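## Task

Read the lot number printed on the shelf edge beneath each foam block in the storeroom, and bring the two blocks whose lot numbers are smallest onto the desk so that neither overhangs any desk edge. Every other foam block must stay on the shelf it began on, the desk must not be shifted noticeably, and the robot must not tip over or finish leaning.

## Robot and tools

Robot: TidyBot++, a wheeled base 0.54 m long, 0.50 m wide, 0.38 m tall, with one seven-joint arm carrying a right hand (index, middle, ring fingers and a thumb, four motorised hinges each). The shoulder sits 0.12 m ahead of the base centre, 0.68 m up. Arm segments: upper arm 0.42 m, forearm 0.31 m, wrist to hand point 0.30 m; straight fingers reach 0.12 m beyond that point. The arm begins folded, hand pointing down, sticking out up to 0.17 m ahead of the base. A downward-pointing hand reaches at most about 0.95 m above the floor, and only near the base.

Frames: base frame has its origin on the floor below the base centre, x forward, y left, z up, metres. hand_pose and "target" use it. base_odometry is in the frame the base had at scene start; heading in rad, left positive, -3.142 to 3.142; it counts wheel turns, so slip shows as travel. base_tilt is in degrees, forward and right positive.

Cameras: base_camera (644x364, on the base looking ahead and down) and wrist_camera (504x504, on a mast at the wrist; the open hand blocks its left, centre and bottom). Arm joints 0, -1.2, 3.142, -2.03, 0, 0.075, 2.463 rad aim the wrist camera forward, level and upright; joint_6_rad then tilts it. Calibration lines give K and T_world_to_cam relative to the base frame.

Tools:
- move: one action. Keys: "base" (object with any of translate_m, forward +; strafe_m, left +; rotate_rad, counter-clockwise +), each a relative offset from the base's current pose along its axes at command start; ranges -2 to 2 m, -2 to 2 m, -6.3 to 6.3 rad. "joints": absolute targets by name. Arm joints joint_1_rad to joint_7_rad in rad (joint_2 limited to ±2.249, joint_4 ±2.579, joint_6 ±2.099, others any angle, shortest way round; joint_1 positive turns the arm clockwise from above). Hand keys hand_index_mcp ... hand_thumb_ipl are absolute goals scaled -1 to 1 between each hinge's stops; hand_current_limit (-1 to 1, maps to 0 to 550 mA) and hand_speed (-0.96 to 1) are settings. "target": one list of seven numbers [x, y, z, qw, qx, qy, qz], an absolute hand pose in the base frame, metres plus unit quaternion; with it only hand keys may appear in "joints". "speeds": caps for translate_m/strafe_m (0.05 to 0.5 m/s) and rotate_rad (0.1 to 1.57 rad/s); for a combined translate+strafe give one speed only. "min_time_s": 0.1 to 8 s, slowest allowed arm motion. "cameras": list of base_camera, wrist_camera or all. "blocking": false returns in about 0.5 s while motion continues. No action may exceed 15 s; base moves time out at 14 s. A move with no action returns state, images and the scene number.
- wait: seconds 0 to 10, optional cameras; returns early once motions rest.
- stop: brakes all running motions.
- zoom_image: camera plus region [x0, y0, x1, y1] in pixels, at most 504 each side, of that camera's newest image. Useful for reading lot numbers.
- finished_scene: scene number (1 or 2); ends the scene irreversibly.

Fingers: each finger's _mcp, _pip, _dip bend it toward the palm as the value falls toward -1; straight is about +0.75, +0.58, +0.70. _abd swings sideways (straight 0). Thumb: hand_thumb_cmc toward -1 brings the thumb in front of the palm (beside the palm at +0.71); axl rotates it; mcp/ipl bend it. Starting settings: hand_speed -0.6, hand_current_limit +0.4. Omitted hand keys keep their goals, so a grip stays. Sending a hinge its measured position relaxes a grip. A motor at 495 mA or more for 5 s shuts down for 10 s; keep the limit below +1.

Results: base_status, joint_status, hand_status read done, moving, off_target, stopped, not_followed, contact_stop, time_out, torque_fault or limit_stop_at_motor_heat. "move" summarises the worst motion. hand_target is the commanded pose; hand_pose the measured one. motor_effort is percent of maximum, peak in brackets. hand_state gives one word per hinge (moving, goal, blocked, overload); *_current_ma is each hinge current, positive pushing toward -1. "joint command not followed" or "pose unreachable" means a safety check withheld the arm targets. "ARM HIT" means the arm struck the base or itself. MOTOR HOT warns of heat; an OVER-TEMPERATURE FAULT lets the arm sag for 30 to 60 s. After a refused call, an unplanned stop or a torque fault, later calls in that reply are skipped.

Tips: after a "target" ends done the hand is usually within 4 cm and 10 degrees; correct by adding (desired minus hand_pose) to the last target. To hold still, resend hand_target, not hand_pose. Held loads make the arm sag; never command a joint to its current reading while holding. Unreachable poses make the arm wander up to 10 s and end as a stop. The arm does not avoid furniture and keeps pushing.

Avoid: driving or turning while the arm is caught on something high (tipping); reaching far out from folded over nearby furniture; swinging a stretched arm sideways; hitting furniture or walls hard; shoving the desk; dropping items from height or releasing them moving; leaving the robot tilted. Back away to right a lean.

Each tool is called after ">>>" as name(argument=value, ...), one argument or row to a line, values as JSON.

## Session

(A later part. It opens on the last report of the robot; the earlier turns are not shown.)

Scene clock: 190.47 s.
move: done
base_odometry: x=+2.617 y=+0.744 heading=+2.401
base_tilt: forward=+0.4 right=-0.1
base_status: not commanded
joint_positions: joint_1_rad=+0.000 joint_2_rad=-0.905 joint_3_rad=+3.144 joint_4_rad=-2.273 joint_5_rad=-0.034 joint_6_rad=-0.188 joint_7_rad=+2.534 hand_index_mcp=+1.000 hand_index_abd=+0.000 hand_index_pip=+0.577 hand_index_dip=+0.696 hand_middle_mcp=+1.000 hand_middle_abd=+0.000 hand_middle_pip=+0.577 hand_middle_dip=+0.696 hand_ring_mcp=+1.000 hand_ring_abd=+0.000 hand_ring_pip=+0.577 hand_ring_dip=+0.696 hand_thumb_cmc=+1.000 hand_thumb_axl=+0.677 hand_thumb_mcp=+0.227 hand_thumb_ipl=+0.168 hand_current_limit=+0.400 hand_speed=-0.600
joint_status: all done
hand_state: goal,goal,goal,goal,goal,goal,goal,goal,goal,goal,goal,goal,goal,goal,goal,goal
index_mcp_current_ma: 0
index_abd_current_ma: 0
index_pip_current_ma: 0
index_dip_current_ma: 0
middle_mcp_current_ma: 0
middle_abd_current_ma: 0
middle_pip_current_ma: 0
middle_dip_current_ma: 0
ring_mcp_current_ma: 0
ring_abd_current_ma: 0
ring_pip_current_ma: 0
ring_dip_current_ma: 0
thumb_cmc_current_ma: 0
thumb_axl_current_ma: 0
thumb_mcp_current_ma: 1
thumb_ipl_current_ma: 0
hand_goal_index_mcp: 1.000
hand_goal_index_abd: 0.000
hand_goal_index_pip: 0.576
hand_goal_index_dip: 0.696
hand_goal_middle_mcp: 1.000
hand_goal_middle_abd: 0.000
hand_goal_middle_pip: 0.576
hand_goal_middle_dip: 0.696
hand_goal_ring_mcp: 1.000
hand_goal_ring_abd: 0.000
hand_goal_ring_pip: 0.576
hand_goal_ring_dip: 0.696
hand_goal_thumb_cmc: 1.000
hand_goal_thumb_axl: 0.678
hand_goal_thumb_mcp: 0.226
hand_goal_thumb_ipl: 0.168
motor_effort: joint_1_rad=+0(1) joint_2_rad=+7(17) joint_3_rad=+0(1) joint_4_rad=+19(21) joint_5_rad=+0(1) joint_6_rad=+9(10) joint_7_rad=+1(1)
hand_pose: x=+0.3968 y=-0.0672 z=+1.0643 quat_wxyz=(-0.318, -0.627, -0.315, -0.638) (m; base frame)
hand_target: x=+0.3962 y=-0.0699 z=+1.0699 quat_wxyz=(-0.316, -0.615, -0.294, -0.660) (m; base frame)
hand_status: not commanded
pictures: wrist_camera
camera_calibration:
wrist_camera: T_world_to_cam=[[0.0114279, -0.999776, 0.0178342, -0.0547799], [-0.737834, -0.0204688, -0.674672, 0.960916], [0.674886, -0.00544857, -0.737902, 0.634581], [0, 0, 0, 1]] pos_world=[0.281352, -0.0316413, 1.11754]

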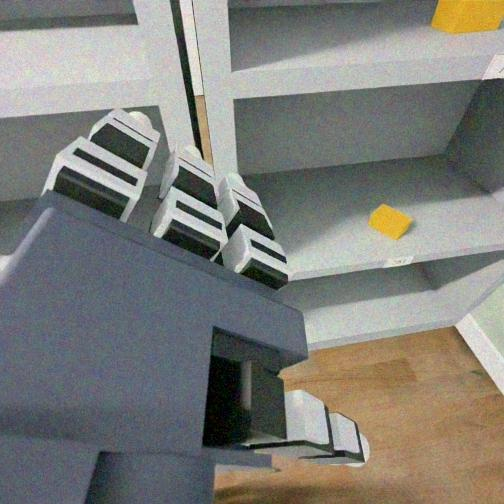

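>>> move(
  joints={"joint_2_rad":-1.95,"joint_4_rad":-2.53,"joint_6_rad":-0.55},
  cameras=["wrist_camera"],
)

>>> zoom_image(
  camera="wrist_camera",
  region=[304, 230, 504, 430],
)

Scene clock: 203.63 s.
move: done
base_odometry: x=+2.617 y=+0.744 heading=+2.401
base_tilt: forward=+0.4 right=-0.1
base_status: not commanded
joint_positions: joint_1_rad=-0.006 joint_2_rad=-1.950 joint_3_rad=+3.137 joint_4_rad=-2.501 joint_5_rad=-0.034 joint_6_rad=-0.481 joint_7_rad=+2.534 hand_index_mcp=+1.000 hand_index_abd=+0.001 hand_index_pip=+0.577 hand_index_dip=+0.696 hand_middle_mcp=+1.000 hand_middle_abd=+0.001 hand_middle_pip=+0.577 hand_middle_dip=+0.696 hand_ring_mcp=+1.000 hand_ring_abd=+0.001 hand_ring_pip=+0.577 hand_ring_dip=+0.696 hand_thumb_cmc=+1.000 hand_thumb_axl=+0.677 hand_thumb_mcp=+0.228 hand_thumb_ipl=+0.168 hand_current_limit=+0.400 hand_speed=-0.600
joint_status: all done
hand_state: goal,goal,goal,goal,goal,goal,goal,goal,goal,goal,goal,goal,goal,goal,goal,goal
index_mcp_current_ma: 0
index_abd_current_ma: 0
index_pip_current_ma: 0
index_dip_current_ma: 0
middle_mcp_current_ma: 0
middle_abd_current_ma: 0
middle_pip_current_ma: 0
middle_dip_current_ma: 0
ring_mcp_current_ma: 0
ring_abd_current_ma: 0
ring_pip_current_ma: 0
ring_dip_current_ma: 0
thumb_cmc_current_ma: 0
thumb_axl_current_ma: 0
thumb_mcp_current_ma: 1
thumb_ipl_current_ma: 0
hand_goal_index_mcp: 1.000
hand_goal_index_abd: 0.000
hand_goal_index_pip: 0.576
hand_goal_index_dip: 0.696
hand_goal_middle_mcp: 1.000
hand_goal_middle_abd: 0.000
hand_goal_middle_pip: 0.576
hand_goal_middle_dip: 0.696
hand_goal_ring_mcp: 1.000
hand_goal_ring_abd: 0.000
hand_goal_ring_pip: 0.576
hand_goal_ring_dip: 0.696
hand_goal_thumb_cmc: 1.000
hand_goal_thumb_axl: 0.678
hand_goal_thumb_mcp: 0.226
hand_goal_thumb_ipl: 0.168
motor_effort: joint_1_rad=+0(9) joint_2_rad=+18(38) joint_3_rad=+0(4) joint_4_rad=+11(20) joint_5_rad=+0(1) joint_6_rad=+7(11) joint_7_rad=+1(2)
hand_pose: x=+0.1245 y=-0.0613 z=+0.9964 quat_wxyz=(-0.387, -0.436, -0.231, -0.779) (m; base frame)
hand_target: x=+0.1509 y=-0.0698 z=+0.9646 quat_wxyz=(-0.364, -0.483, -0.231, -0.762) (m; base frame)
hand_status: not commanded
pictures: wrist_camera
camera_calibration:
wrist_camera: T_world_to_cam=[[0.0124853, -0.999266, 0.0362075, -0.0629612], [-0.301625, -0.0382873, -0.952658, 0.935866], [0.953345, 0.000973102, -0.301882, 0.299594], [0, 0, 0, 1]] pos_world=[-0.00254966, -0.0273747, 0.984281]

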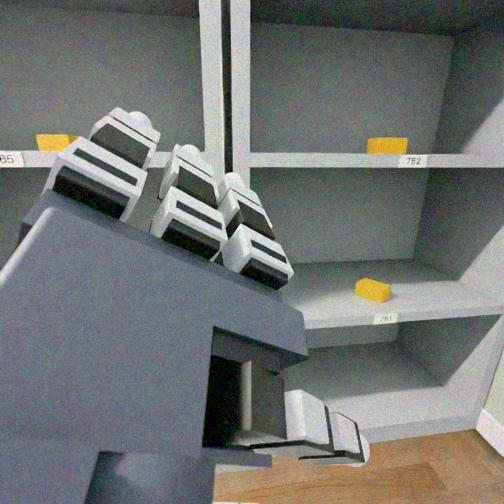

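Scaled by 2.520 from the camera's 504x504 image, which has a finer 720x720 frame.

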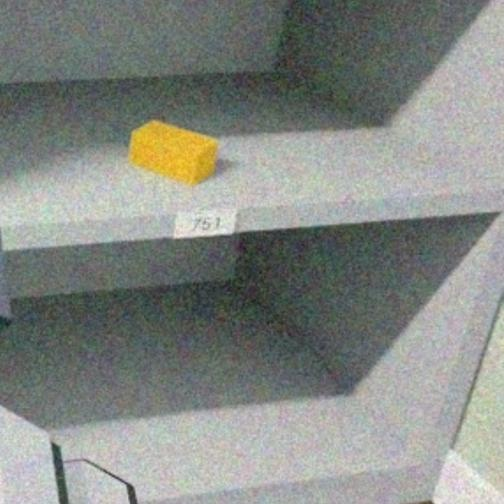

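>>> zoom_image(
  camera="wrist_camera",
  region=[365, 305, 405, 330],
)

>>> move(
  base={"translate_m":-0.06,"strafe_m":0.88},
  cameras=["wrist_camera"],
)

>>> zoom_image(
  camera="wrist_camera",
  region=[364, 290, 424, 350],
)

>>> move(
  base={"translate_m":-0.06,"strafe_m":0.88},
  cameras=["wrist_camera"],
)

>>> zoom_image(
  camera="wrist_camera",
  region=[364, 290, 424, 350],
)

>>> move(
  base={"translate_m":-0.06,"strafe_m":0.88},
  cameras=["wrist_camera"],
)

>>> zoom_image(
  camera="wrist_camera",
  region=[364, 290, 424, 350],
)

Scaled by 12.600 from the camera's 504x504 image, which has a finer 720x720 frame.

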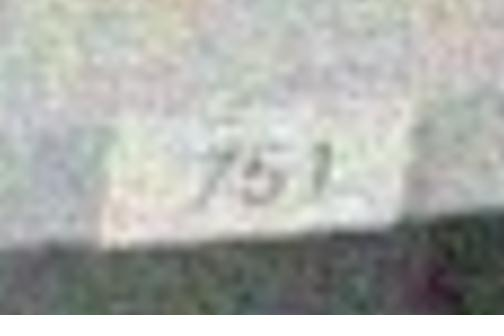

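Scene clock: 212.53 s.
move: done
base_odometry: x=+2.067 y=+0.054 heading=+2.400
base_tilt: forward=+0.4 right=-0.1
base_status: done
joint_positions: joint_1_rad=+0.000 joint_2_rad=-1.950 joint_3_rad=+3.138 joint_4_rad=-2.502 joint_5_rad=-0.031 joint_6_rad=-0.483 joint_7_rad=+2.534 hand_index_mcp=+1.000 hand_index_abd=+0.001 hand_index_pip=+0.577 hand_index_dip=+0.696 hand_middle_mcp=+1.000 hand_middle_abd=+0.001 hand_middle_pip=+0.577 hand_middle_dip=+0.696 hand_ring_mcp=+1.000 hand_ring_abd=+0.001 hand_ring_pip=+0.577 hand_ring_dip=+0.696 hand_thumb_cmc=+1.000 hand_thumb_axl=+0.677 hand_thumb_mcp=+0.228 hand_thumb_ipl=+0.168 hand_current_limit=+0.400 hand_speed=-0.600
joint_status: not commanded
hand_state: goal,goal,goal,goal,goal,goal,goal,goal,goal,goal,goal,goal,goal,goal,goal,goal
index_mcp_current_ma: 0
index_abd_current_ma: 0
index_pip_current_ma: 0
index_dip_current_ma: 0
middle_mcp_current_ma: 0
middle_abd_current_ma: 0
middle_pip_current_ma: 0
middle_dip_current_ma: 0
ring_mcp_current_ma: 0
ring_abd_current_ma: 0
ring_pip_current_ma: 0
ring_dip_current_ma: 0
thumb_cmc_current_ma: 0
thumb_axl_current_ma: 0
thumb_mcp_current_ma: 1
thumb_ipl_current_ma: 0
hand_goal_index_mcp: 1.000
hand_goal_index_abd: 0.000
hand_goal_index_pip: 0.576
hand_goal_index_dip: 0.696
hand_goal_middle_mcp: 1.000
hand_goal_middle_abd: 0.000
hand_goal_middle_pip: 0.576
hand_goal_middle_dip: 0.696
hand_goal_ring_mcp: 1.000
hand_goal_ring_abd: 0.000
hand_goal_ring_pip: 0.576
hand_goal_ring_dip: 0.696
hand_goal_thumb_cmc: 1.000
hand_goal_thumb_axl: 0.678
hand_goal_thumb_mcp: 0.226
hand_goal_thumb_ipl: 0.168
motor_effort: joint_1_rad=-1(2) joint_2_rad=+18(19) joint_3_rad=+1(1) joint_4_rad=+12(12) joint_5_rad=+0(1) joint_6_rad=+8(8) joint_7_rad=+0(2)
hand_pose: x=+0.1250 y=-0.0619 z=+0.9955 quat_wxyz=(-0.390, -0.438, -0.230, -0.777) (m; base frame)
hand_target: x=+0.1509 y=-0.0698 z=+0.9646 quat_wxyz=(-0.364, -0.483, -0.231, -0.762) (m; base frame)
hand_status: not commanded
pictures: wrist_camera
camera_calibration:
wrist_camera: T_world_to_cam=[[0.00501089, -0.999322, 0.0364873, -0.0628719], [-0.304799, -0.0362779, -0.951726, 0.934741], [0.952404, -0.0063523, -0.304774, 0.301396], [0, 0, 0, 1]] pos_world=[-0.00182795, -0.0270043, 0.983769]

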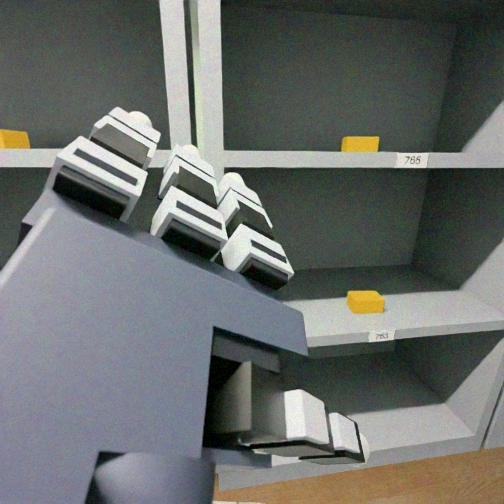

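Scaled by 8.400 from the camera's 504x504 image, which has a finer 720x720 frame.

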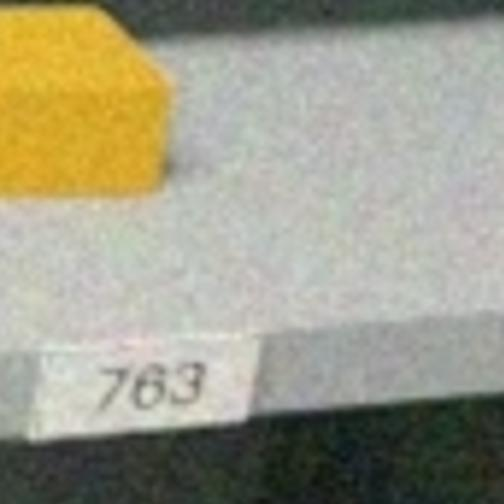

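Scene clock: 215.30 s.
move: done
base_odometry: x=+1.517 y=-0.636 heading=+2.400
base_tilt: forward=+0.4 right=-0.1
base_status: done
joint_positions: joint_1_rad=+0.002 joint_2_rad=-1.950 joint_3_rad=+3.138 joint_4_rad=-2.502 joint_5_rad=-0.031 joint_6_rad=-0.483 joint_7_rad=+2.534 hand_index_mcp=+1.000 hand_index_abd=+0.001 hand_index_pip=+0.577 hand_index_dip=+0.696 hand_middle_mcp=+1.000 hand_middle_abd=+0.001 hand_middle_pip=+0.577 hand_middle_dip=+0.696 hand_ring_mcp=+1.000 hand_ring_abd=+0.001 hand_ring_pip=+0.577 hand_ring_dip=+0.696 hand_thumb_cmc=+1.000 hand_thumb_axl=+0.677 hand_thumb_mcp=+0.228 hand_thumb_ipl=+0.168 hand_current_limit=+0.400 hand_speed=-0.600
joint_status: not commanded
hand_state: goal,goal,goal,goal,goal,goal,goal,goal,goal,goal,goal,goal,goal,goal,goal,goal
index_mcp_current_ma: 0
index_abd_current_ma: 0
index_pip_current_ma: 0
index_dip_current_ma: 0
middle_mcp_current_ma: 0
middle_abd_current_ma: 0
middle_pip_current_ma: 0
middle_dip_current_ma: 0
ring_mcp_current_ma: 0
ring_abd_current_ma: 0
ring_pip_current_ma: 0
ring_dip_current_ma: 0
thumb_cmc_current_ma: 0
thumb_axl_current_ma: 0
thumb_mcp_current_ma: 1
thumb_ipl_current_ma: 0
hand_goal_index_mcp: 1.000
hand_goal_index_abd: 0.000
hand_goal_index_pip: 0.576
hand_goal_index_dip: 0.696
hand_goal_middle_mcp: 1.000
hand_goal_middle_abd: 0.000
hand_goal_middle_pip: 0.576
hand_goal_middle_dip: 0.696
hand_goal_ring_mcp: 1.000
hand_goal_ring_abd: 0.000
hand_goal_ring_pip: 0.576
hand_goal_ring_dip: 0.696
hand_goal_thumb_cmc: 1.000
hand_goal_thumb_axl: 0.678
hand_goal_thumb_mcp: 0.226
hand_goal_thumb_ipl: 0.168
motor_effort: joint_1_rad=+0(2) joint_2_rad=+17(19) joint_3_rad=+0(1) joint_4_rad=+11(13) joint_5_rad=+1(1) joint_6_rad=+7(8) joint_7_rad=+1(2)
hand_pose: x=+0.1249 y=-0.0620 z=+0.9955 quat_wxyz=(-0.391, -0.438, -0.229, -0.776) (m; base frame)
hand_target: x=+0.1509 y=-0.0698 z=+0.9646 quat_wxyz=(-0.364, -0.483, -0.231, -0.762) (m; base frame)
hand_status: not commanded
pictures: wrist_camera
camera_calibration:
wrist_camera: T_world_to_cam=[[0.00260994, -0.999317, 0.0368672, -0.0629591], [-0.304914, -0.035907, -0.951703, 0.934739], [0.952376, -0.00875744, -0.304799, 0.301353], [0, 0, 0, 1]] pos_world=[-0.00182241, -0.0267134, 0.983768]

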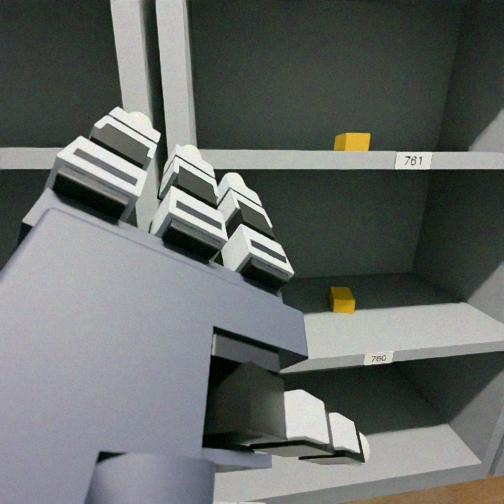

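Scaled by 8.400 from the camera's 504x504 image, which has a finer 720x720 frame.

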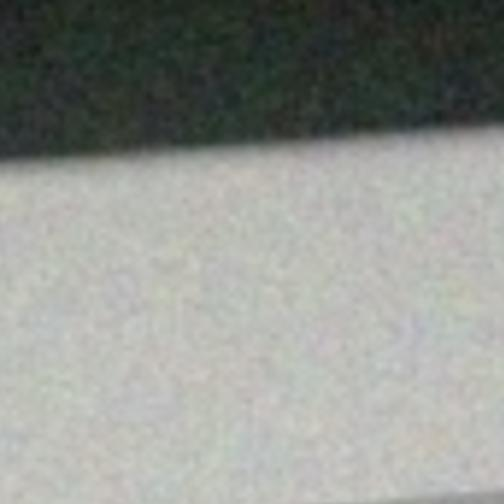

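Scene clock: 218.07 s.
move: done
base_odometry: x=+0.966 y=-1.325 heading=+2.399
base_tilt: forward=+0.4 right=-0.1
base_status: done
joint_positions: joint_1_rad=+0.002 joint_2_rad=-1.950 joint_3_rad=+3.138 joint_4_rad=-2.503 joint_5_rad=-0.030 joint_6_rad=-0.483 joint_7_rad=+2.534 hand_index_mcp=+1.000 hand_index_abd=+0.001 hand_index_pip=+0.577 hand_index_dip=+0.696 hand_middle_mcp=+1.000 hand_middle_abd=+0.001 hand_middle_pip=+0.577 hand_middle_dip=+0.696 hand_ring_mcp=+1.000 hand_ring_abd=+0.001 hand_ring_pip=+0.577 hand_ring_dip=+0.696 hand_thumb_cmc=+1.000 hand_thumb_axl=+0.677 hand_thumb_mcp=+0.228 hand_thumb_ipl=+0.168 hand_current_limit=+0.400 hand_speed=-0.600
joint_status: not commanded
hand_state: goal,goal,goal,goal,goal,goal,goal,goal,goal,goal,goal,goal,goal,goal,goal,goal
index_mcp_current_ma: 0
index_abd_current_ma: 0
index_pip_current_ma: 0
index_dip_current_ma: 0
middle_mcp_current_ma: 0
middle_abd_current_ma: 0
middle_pip_current_ma: 0
middle_dip_current_ma: 0
ring_mcp_current_ma: 0
ring_abd_current_ma: 0
ring_pip_current_ma: 0
ring_dip_current_ma: 0
thumb_cmc_current_ma: 0
thumb_axl_current_ma: 0
thumb_mcp_current_ma: 1
thumb_ipl_current_ma: 0
hand_goal_index_mcp: 1.000
hand_goal_index_abd: 0.000
hand_goal_index_pip: 0.576
hand_goal_index_dip: 0.696
hand_goal_middle_mcp: 1.000
hand_goal_middle_abd: 0.000
hand_goal_middle_pip: 0.576
hand_goal_middle_dip: 0.696
hand_goal_ring_mcp: 1.000
hand_goal_ring_abd: 0.000
hand_goal_ring_pip: 0.576
hand_goal_ring_dip: 0.696
hand_goal_thumb_cmc: 1.000
hand_goal_thumb_axl: 0.678
hand_goal_thumb_mcp: 0.226
hand_goal_thumb_ipl: 0.168
motor_effort: joint_1_rad=-1(2) joint_2_rad=+18(19) joint_3_rad=+0(1) joint_4_rad=+12(13) joint_5_rad=+0(1) joint_6_rad=+8(8) joint_7_rad=+0(2)
hand_pose: x=+0.1249 y=-0.0620 z=+0.9954 quat_wxyz=(-0.391, -0.438, -0.229, -0.776) (m; base frame)
hand_target: x=+0.1509 y=-0.0698 z=+0.9646 quat_wxyz=(-0.364, -0.483, -0.231, -0.762) (m; base frame)
hand_status: not commanded
pictures: wrist_camera
camera_calibration:
wrist_camera: T_world_to_cam=[[0.0018594, -0.999309, 0.0371209, -0.0632124], [-0.305121, -0.0359177, -0.951636, 0.934672], [0.952312, -0.00955691, -0.304977, 0.301505], [0, 0, 0, 1]] pos_world=[-0.00182041, -0.026716, 0.983766]

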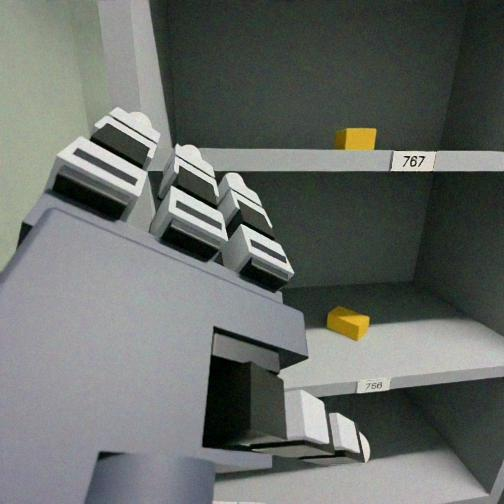

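Scaled by 8.400 from the camera's 504x504 image, which has a finer 720x720 frame.

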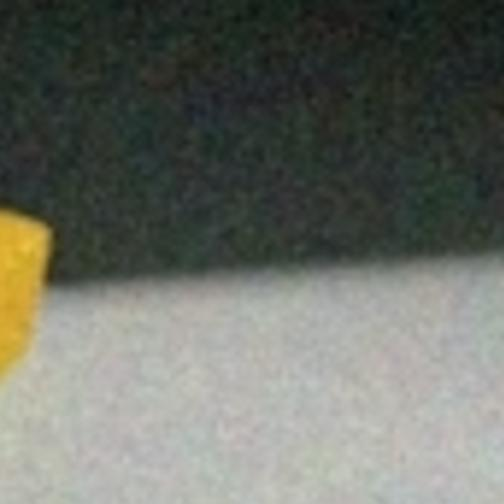

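>>> zoom_image(
  camera="wrist_camera",
  region=[350, 365, 400, 405],
)

Scaled by 10.080 from the camera's 504x504 image, which has a finer 720x720 frame.

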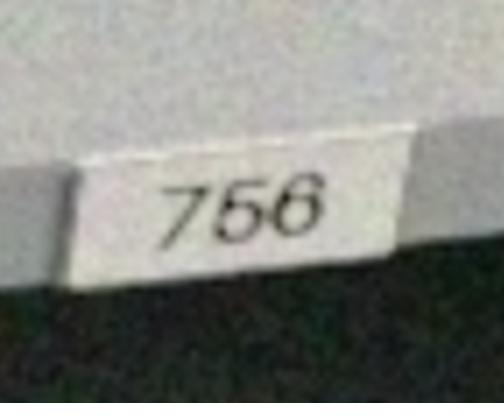

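>>> move(
  base={"rotate_rad":0.071},
)

>>> move(
  base={"strafe_m":0.64},
)

>>> move(
  base={"translate_m":1.65},
  cameras=["all"],
)

Scene clock: 226.20 s.
move: done
base_odometry: x=+0.966 y=-1.325 heading=+2.470
base_tilt: forward=+0.4 right=-0.1
base_status: done
joint_positions: joint_1_rad=+0.001 joint_2_rad=-1.950 joint_3_rad=+3.138 joint_4_rad=-2.503 joint_5_rad=-0.030 joint_6_rad=-0.483 joint_7_rad=+2.534 hand_index_mcp=+1.000 hand_index_abd=+0.001 hand_index_pip=+0.577 hand_index_dip=+0.696 hand_middle_mcp=+1.000 hand_middle_abd=+0.001 hand_middle_pip=+0.577 hand_middle_dip=+0.696 hand_ring_mcp=+1.000 hand_ring_abd=+0.001 hand_ring_pip=+0.577 hand_ring_dip=+0.696 hand_thumb_cmc=+1.000 hand_thumb_axl=+0.677 hand_thumb_mcp=+0.228 hand_thumb_ipl=+0.168 hand_current_limit=+0.400 hand_speed=-0.600
joint_status: not commanded
hand_state: goal,goal,goal,goal,goal,goal,goal,goal,goal,goal,goal,goal,goal,goal,goal,goal
index_mcp_current_ma: 0
index_abd_current_ma: 0
index_pip_current_ma: 0
index_dip_current_ma: 0
middle_mcp_current_ma: 0
middle_abd_current_ma: 0
middle_pip_current_ma: 0
middle_dip_current_ma: 0
ring_mcp_current_ma: 0
ring_abd_current_ma: 0
ring_pip_current_ma: 0
ring_dip_current_ma: 0
thumb_cmc_current_ma: 0
thumb_axl_current_ma: 0
thumb_mcp_current_ma: 1
thumb_ipl_current_ma: 0
hand_goal_index_mcp: 1.000
hand_goal_index_abd: 0.000
hand_goal_index_pip: 0.576
hand_goal_index_dip: 0.696
hand_goal_middle_mcp: 1.000
hand_goal_middle_abd: 0.000
hand_goal_middle_pip: 0.576
hand_goal_middle_dip: 0.696
hand_goal_ring_mcp: 1.000
hand_goal_ring_abd: 0.000
hand_goal_ring_pip: 0.576
hand_goal_ring_dip: 0.696
hand_goal_thumb_cmc: 1.000
hand_goal_thumb_axl: 0.678
hand_goal_thumb_mcp: 0.226
hand_goal_thumb_ipl: 0.168
motor_effort: joint_1_rad=-1(1) joint_2_rad=+18(19) joint_3_rad=+0(1) joint_4_rad=+12(12) joint_5_rad=+0(1) joint_6_rad=+8(8) joint_7_rad=+0(2)
hand_pose: x=+0.1250 y=-0.0620 z=+0.9954 quat_wxyz=(-0.391, -0.438, -0.229, -0.776) (m; base frame)
hand_target: x=+0.1509 y=-0.0698 z=+0.9646 quat_wxyz=(-0.364, -0.483, -0.231, -0.762) (m; base frame)
hand_status: not commanded
pictures: none

Scene clock: 228.60 s.
move: done
base_odometry: x=+0.568 y=-1.826 heading=+2.471
base_tilt: forward=+0.4 right=-0.1
base_status: done
joint_positions: joint_1_rad=+0.005 joint_2_rad=-1.950 joint_3_rad=+3.138 joint_4_rad=-2.503 joint_5_rad=-0.030 joint_6_rad=-0.483 joint_7_rad=+2.534 hand_index_mcp=+1.000 hand_index_abd=+0.001 hand_index_pip=+0.577 hand_index_dip=+0.696 hand_middle_mcp=+1.000 hand_middle_abd=+0.001 hand_middle_pip=+0.577 hand_middle_dip=+0.696 hand_ring_mcp=+1.000 hand_ring_abd=+0.001 hand_ring_pip=+0.577 hand_ring_dip=+0.696 hand_thumb_cmc=+1.000 hand_thumb_axl=+0.677 hand_thumb_mcp=+0.228 hand_thumb_ipl=+0.168 hand_current_limit=+0.400 hand_speed=-0.600
joint_status: not commanded
hand_state: goal,goal,goal,goal,goal,goal,goal,goal,goal,goal,goal,goal,goal,goal,goal,goal
index_mcp_current_ma: 0
index_abd_current_ma: 0
index_pip_current_ma: 0
index_dip_current_ma: 0
middle_mcp_current_ma: 0
middle_abd_current_ma: 0
middle_pip_current_ma: 0
middle_dip_current_ma: 0
ring_mcp_current_ma: 0
ring_abd_current_ma: 0
ring_pip_current_ma: 0
ring_dip_current_ma: 0
thumb_cmc_current_ma: 0
thumb_axl_current_ma: 0
thumb_mcp_current_ma: 1
thumb_ipl_current_ma: 0
hand_goal_index_mcp: 1.000
hand_goal_index_abd: 0.000
hand_goal_index_pip: 0.576
hand_goal_index_dip: 0.696
hand_goal_middle_mcp: 1.000
hand_goal_middle_abd: 0.000
hand_goal_middle_pip: 0.576
hand_goal_middle_dip: 0.696
hand_goal_ring_mcp: 1.000
hand_goal_ring_abd: 0.000
hand_goal_ring_pip: 0.576
hand_goal_ring_dip: 0.696
hand_goal_thumb_cmc: 1.000
hand_goal_thumb_axl: 0.678
hand_goal_thumb_mcp: 0.226
hand_goal_thumb_ipl: 0.168
motor_effort: joint_1_rad=-1(2) joint_2_rad=+18(19) joint_3_rad=+0(1) joint_4_rad=+12(12) joint_5_rad=+0(1) joint_6_rad=+8(8) joint_7_rad=+1(1)
hand_pose: x=+0.1247 y=-0.0622 z=+0.9954 quat_wxyz=(-0.392, -0.439, -0.229, -0.775) (m; base frame)
hand_target: x=+0.1509 y=-0.0698 z=+0.9646 quat_wxyz=(-0.364, -0.483, -0.231, -0.762) (m; base frame)
hand_status: not commanded
pictures: none

Scene clock: 232.57 s.
move: done
base_odometry: x=-0.725 y=-0.800 heading=+2.471
base_tilt: forward=+0.4 right=-0.1
base_status: done
joint_positions: joint_1_rad=+0.005 joint_2_rad=-1.950 joint_3_rad=+3.138 joint_4_rad=-2.509 joint_5_rad=-0.030 joint_6_rad=-0.486 joint_7_rad=+2.534 hand_index_mcp=+1.000 hand_index_abd=+0.001 hand_index_pip=+0.577 hand_index_dip=+0.696 hand_middle_mcp=+1.000 hand_middle_abd=+0.001 hand_middle_pip=+0.577 hand_middle_dip=+0.696 hand_ring_mcp=+1.000 hand_ring_abd=+0.001 hand_ring_pip=+0.577 hand_ring_dip=+0.696 hand_thumb_cmc=+1.000 hand_thumb_axl=+0.677 hand_thumb_mcp=+0.228 hand_thumb_ipl=+0.168 hand_current_limit=+0.400 hand_speed=-0.600
joint_status: not commanded
hand_state: goal,goal,goal,goal,goal,goal,goal,goal,goal,goal,goal,goal,goal,goal,goal,goal
index_mcp_current_ma: 0
index_abd_current_ma: 0
index_pip_current_ma: 0
index_dip_current_ma: 0
middle_mcp_current_ma: 0
middle_abd_current_ma: 0
middle_pip_current_ma: 0
middle_dip_current_ma: 0
ring_mcp_current_ma: 0
ring_abd_current_ma: 0
ring_pip_current_ma: 0
ring_dip_current_ma: 0
thumb_cmc_current_ma: 0
thumb_axl_current_ma: 0
thumb_mcp_current_ma: 1
thumb_ipl_current_ma: 0
hand_goal_index_mcp: 1.000
hand_goal_index_abd: 0.000
hand_goal_index_pip: 0.576
hand_goal_index_dip: 0.696
hand_goal_middle_mcp: 1.000
hand_goal_middle_abd: 0.000
hand_goal_middle_pip: 0.576
hand_goal_middle_dip: 0.696
hand_goal_ring_mcp: 1.000
hand_goal_ring_abd: 0.000
hand_goal_ring_pip: 0.576
hand_goal_ring_dip: 0.696
hand_goal_thumb_cmc: 1.000
hand_goal_thumb_axl: 0.678
hand_goal_thumb_mcp: 0.226
hand_goal_thumb_ipl: 0.168
motor_effort: joint_1_rad=-1(1) joint_2_rad=+18(19) joint_3_rad=+0(1) joint_4_rad=+12(13) joint_5_rad=+0(1) joint_6_rad=+8(8) joint_7_rad=+1(2)
hand_pose: x=+0.1282 y=-0.0622 z=+0.9922 quat_wxyz=(-0.391, -0.443, -0.231, -0.773) (m; base frame)
hand_target: x=+0.1509 y=-0.0698 z=+0.9646 quat_wxyz=(-0.364, -0.483, -0.231, -0.762) (m; base frame)
hand_status: not commanded
pictures: base_camera, wrist_camera
camera_calibration:
wrist_camera: T_world_to_cam=[[-0.00110361, -0.999304, 0.0372946, -0.0630221], [-0.314277, -0.0350584, -0.948684, 0.930894], [0.949331, -0.0127678, -0.314019, 0.30652], [0, 0, 0, 1]] pos_world=[0.00149996, -0.026429, 0.981728]

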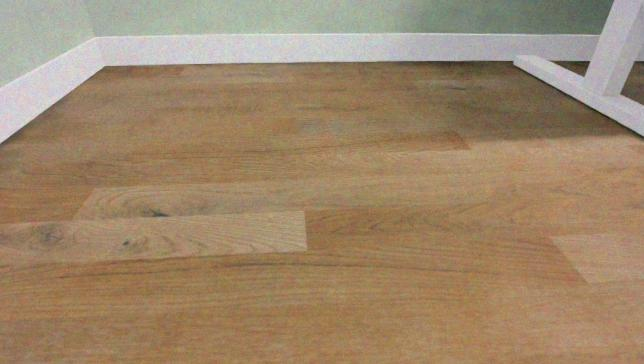

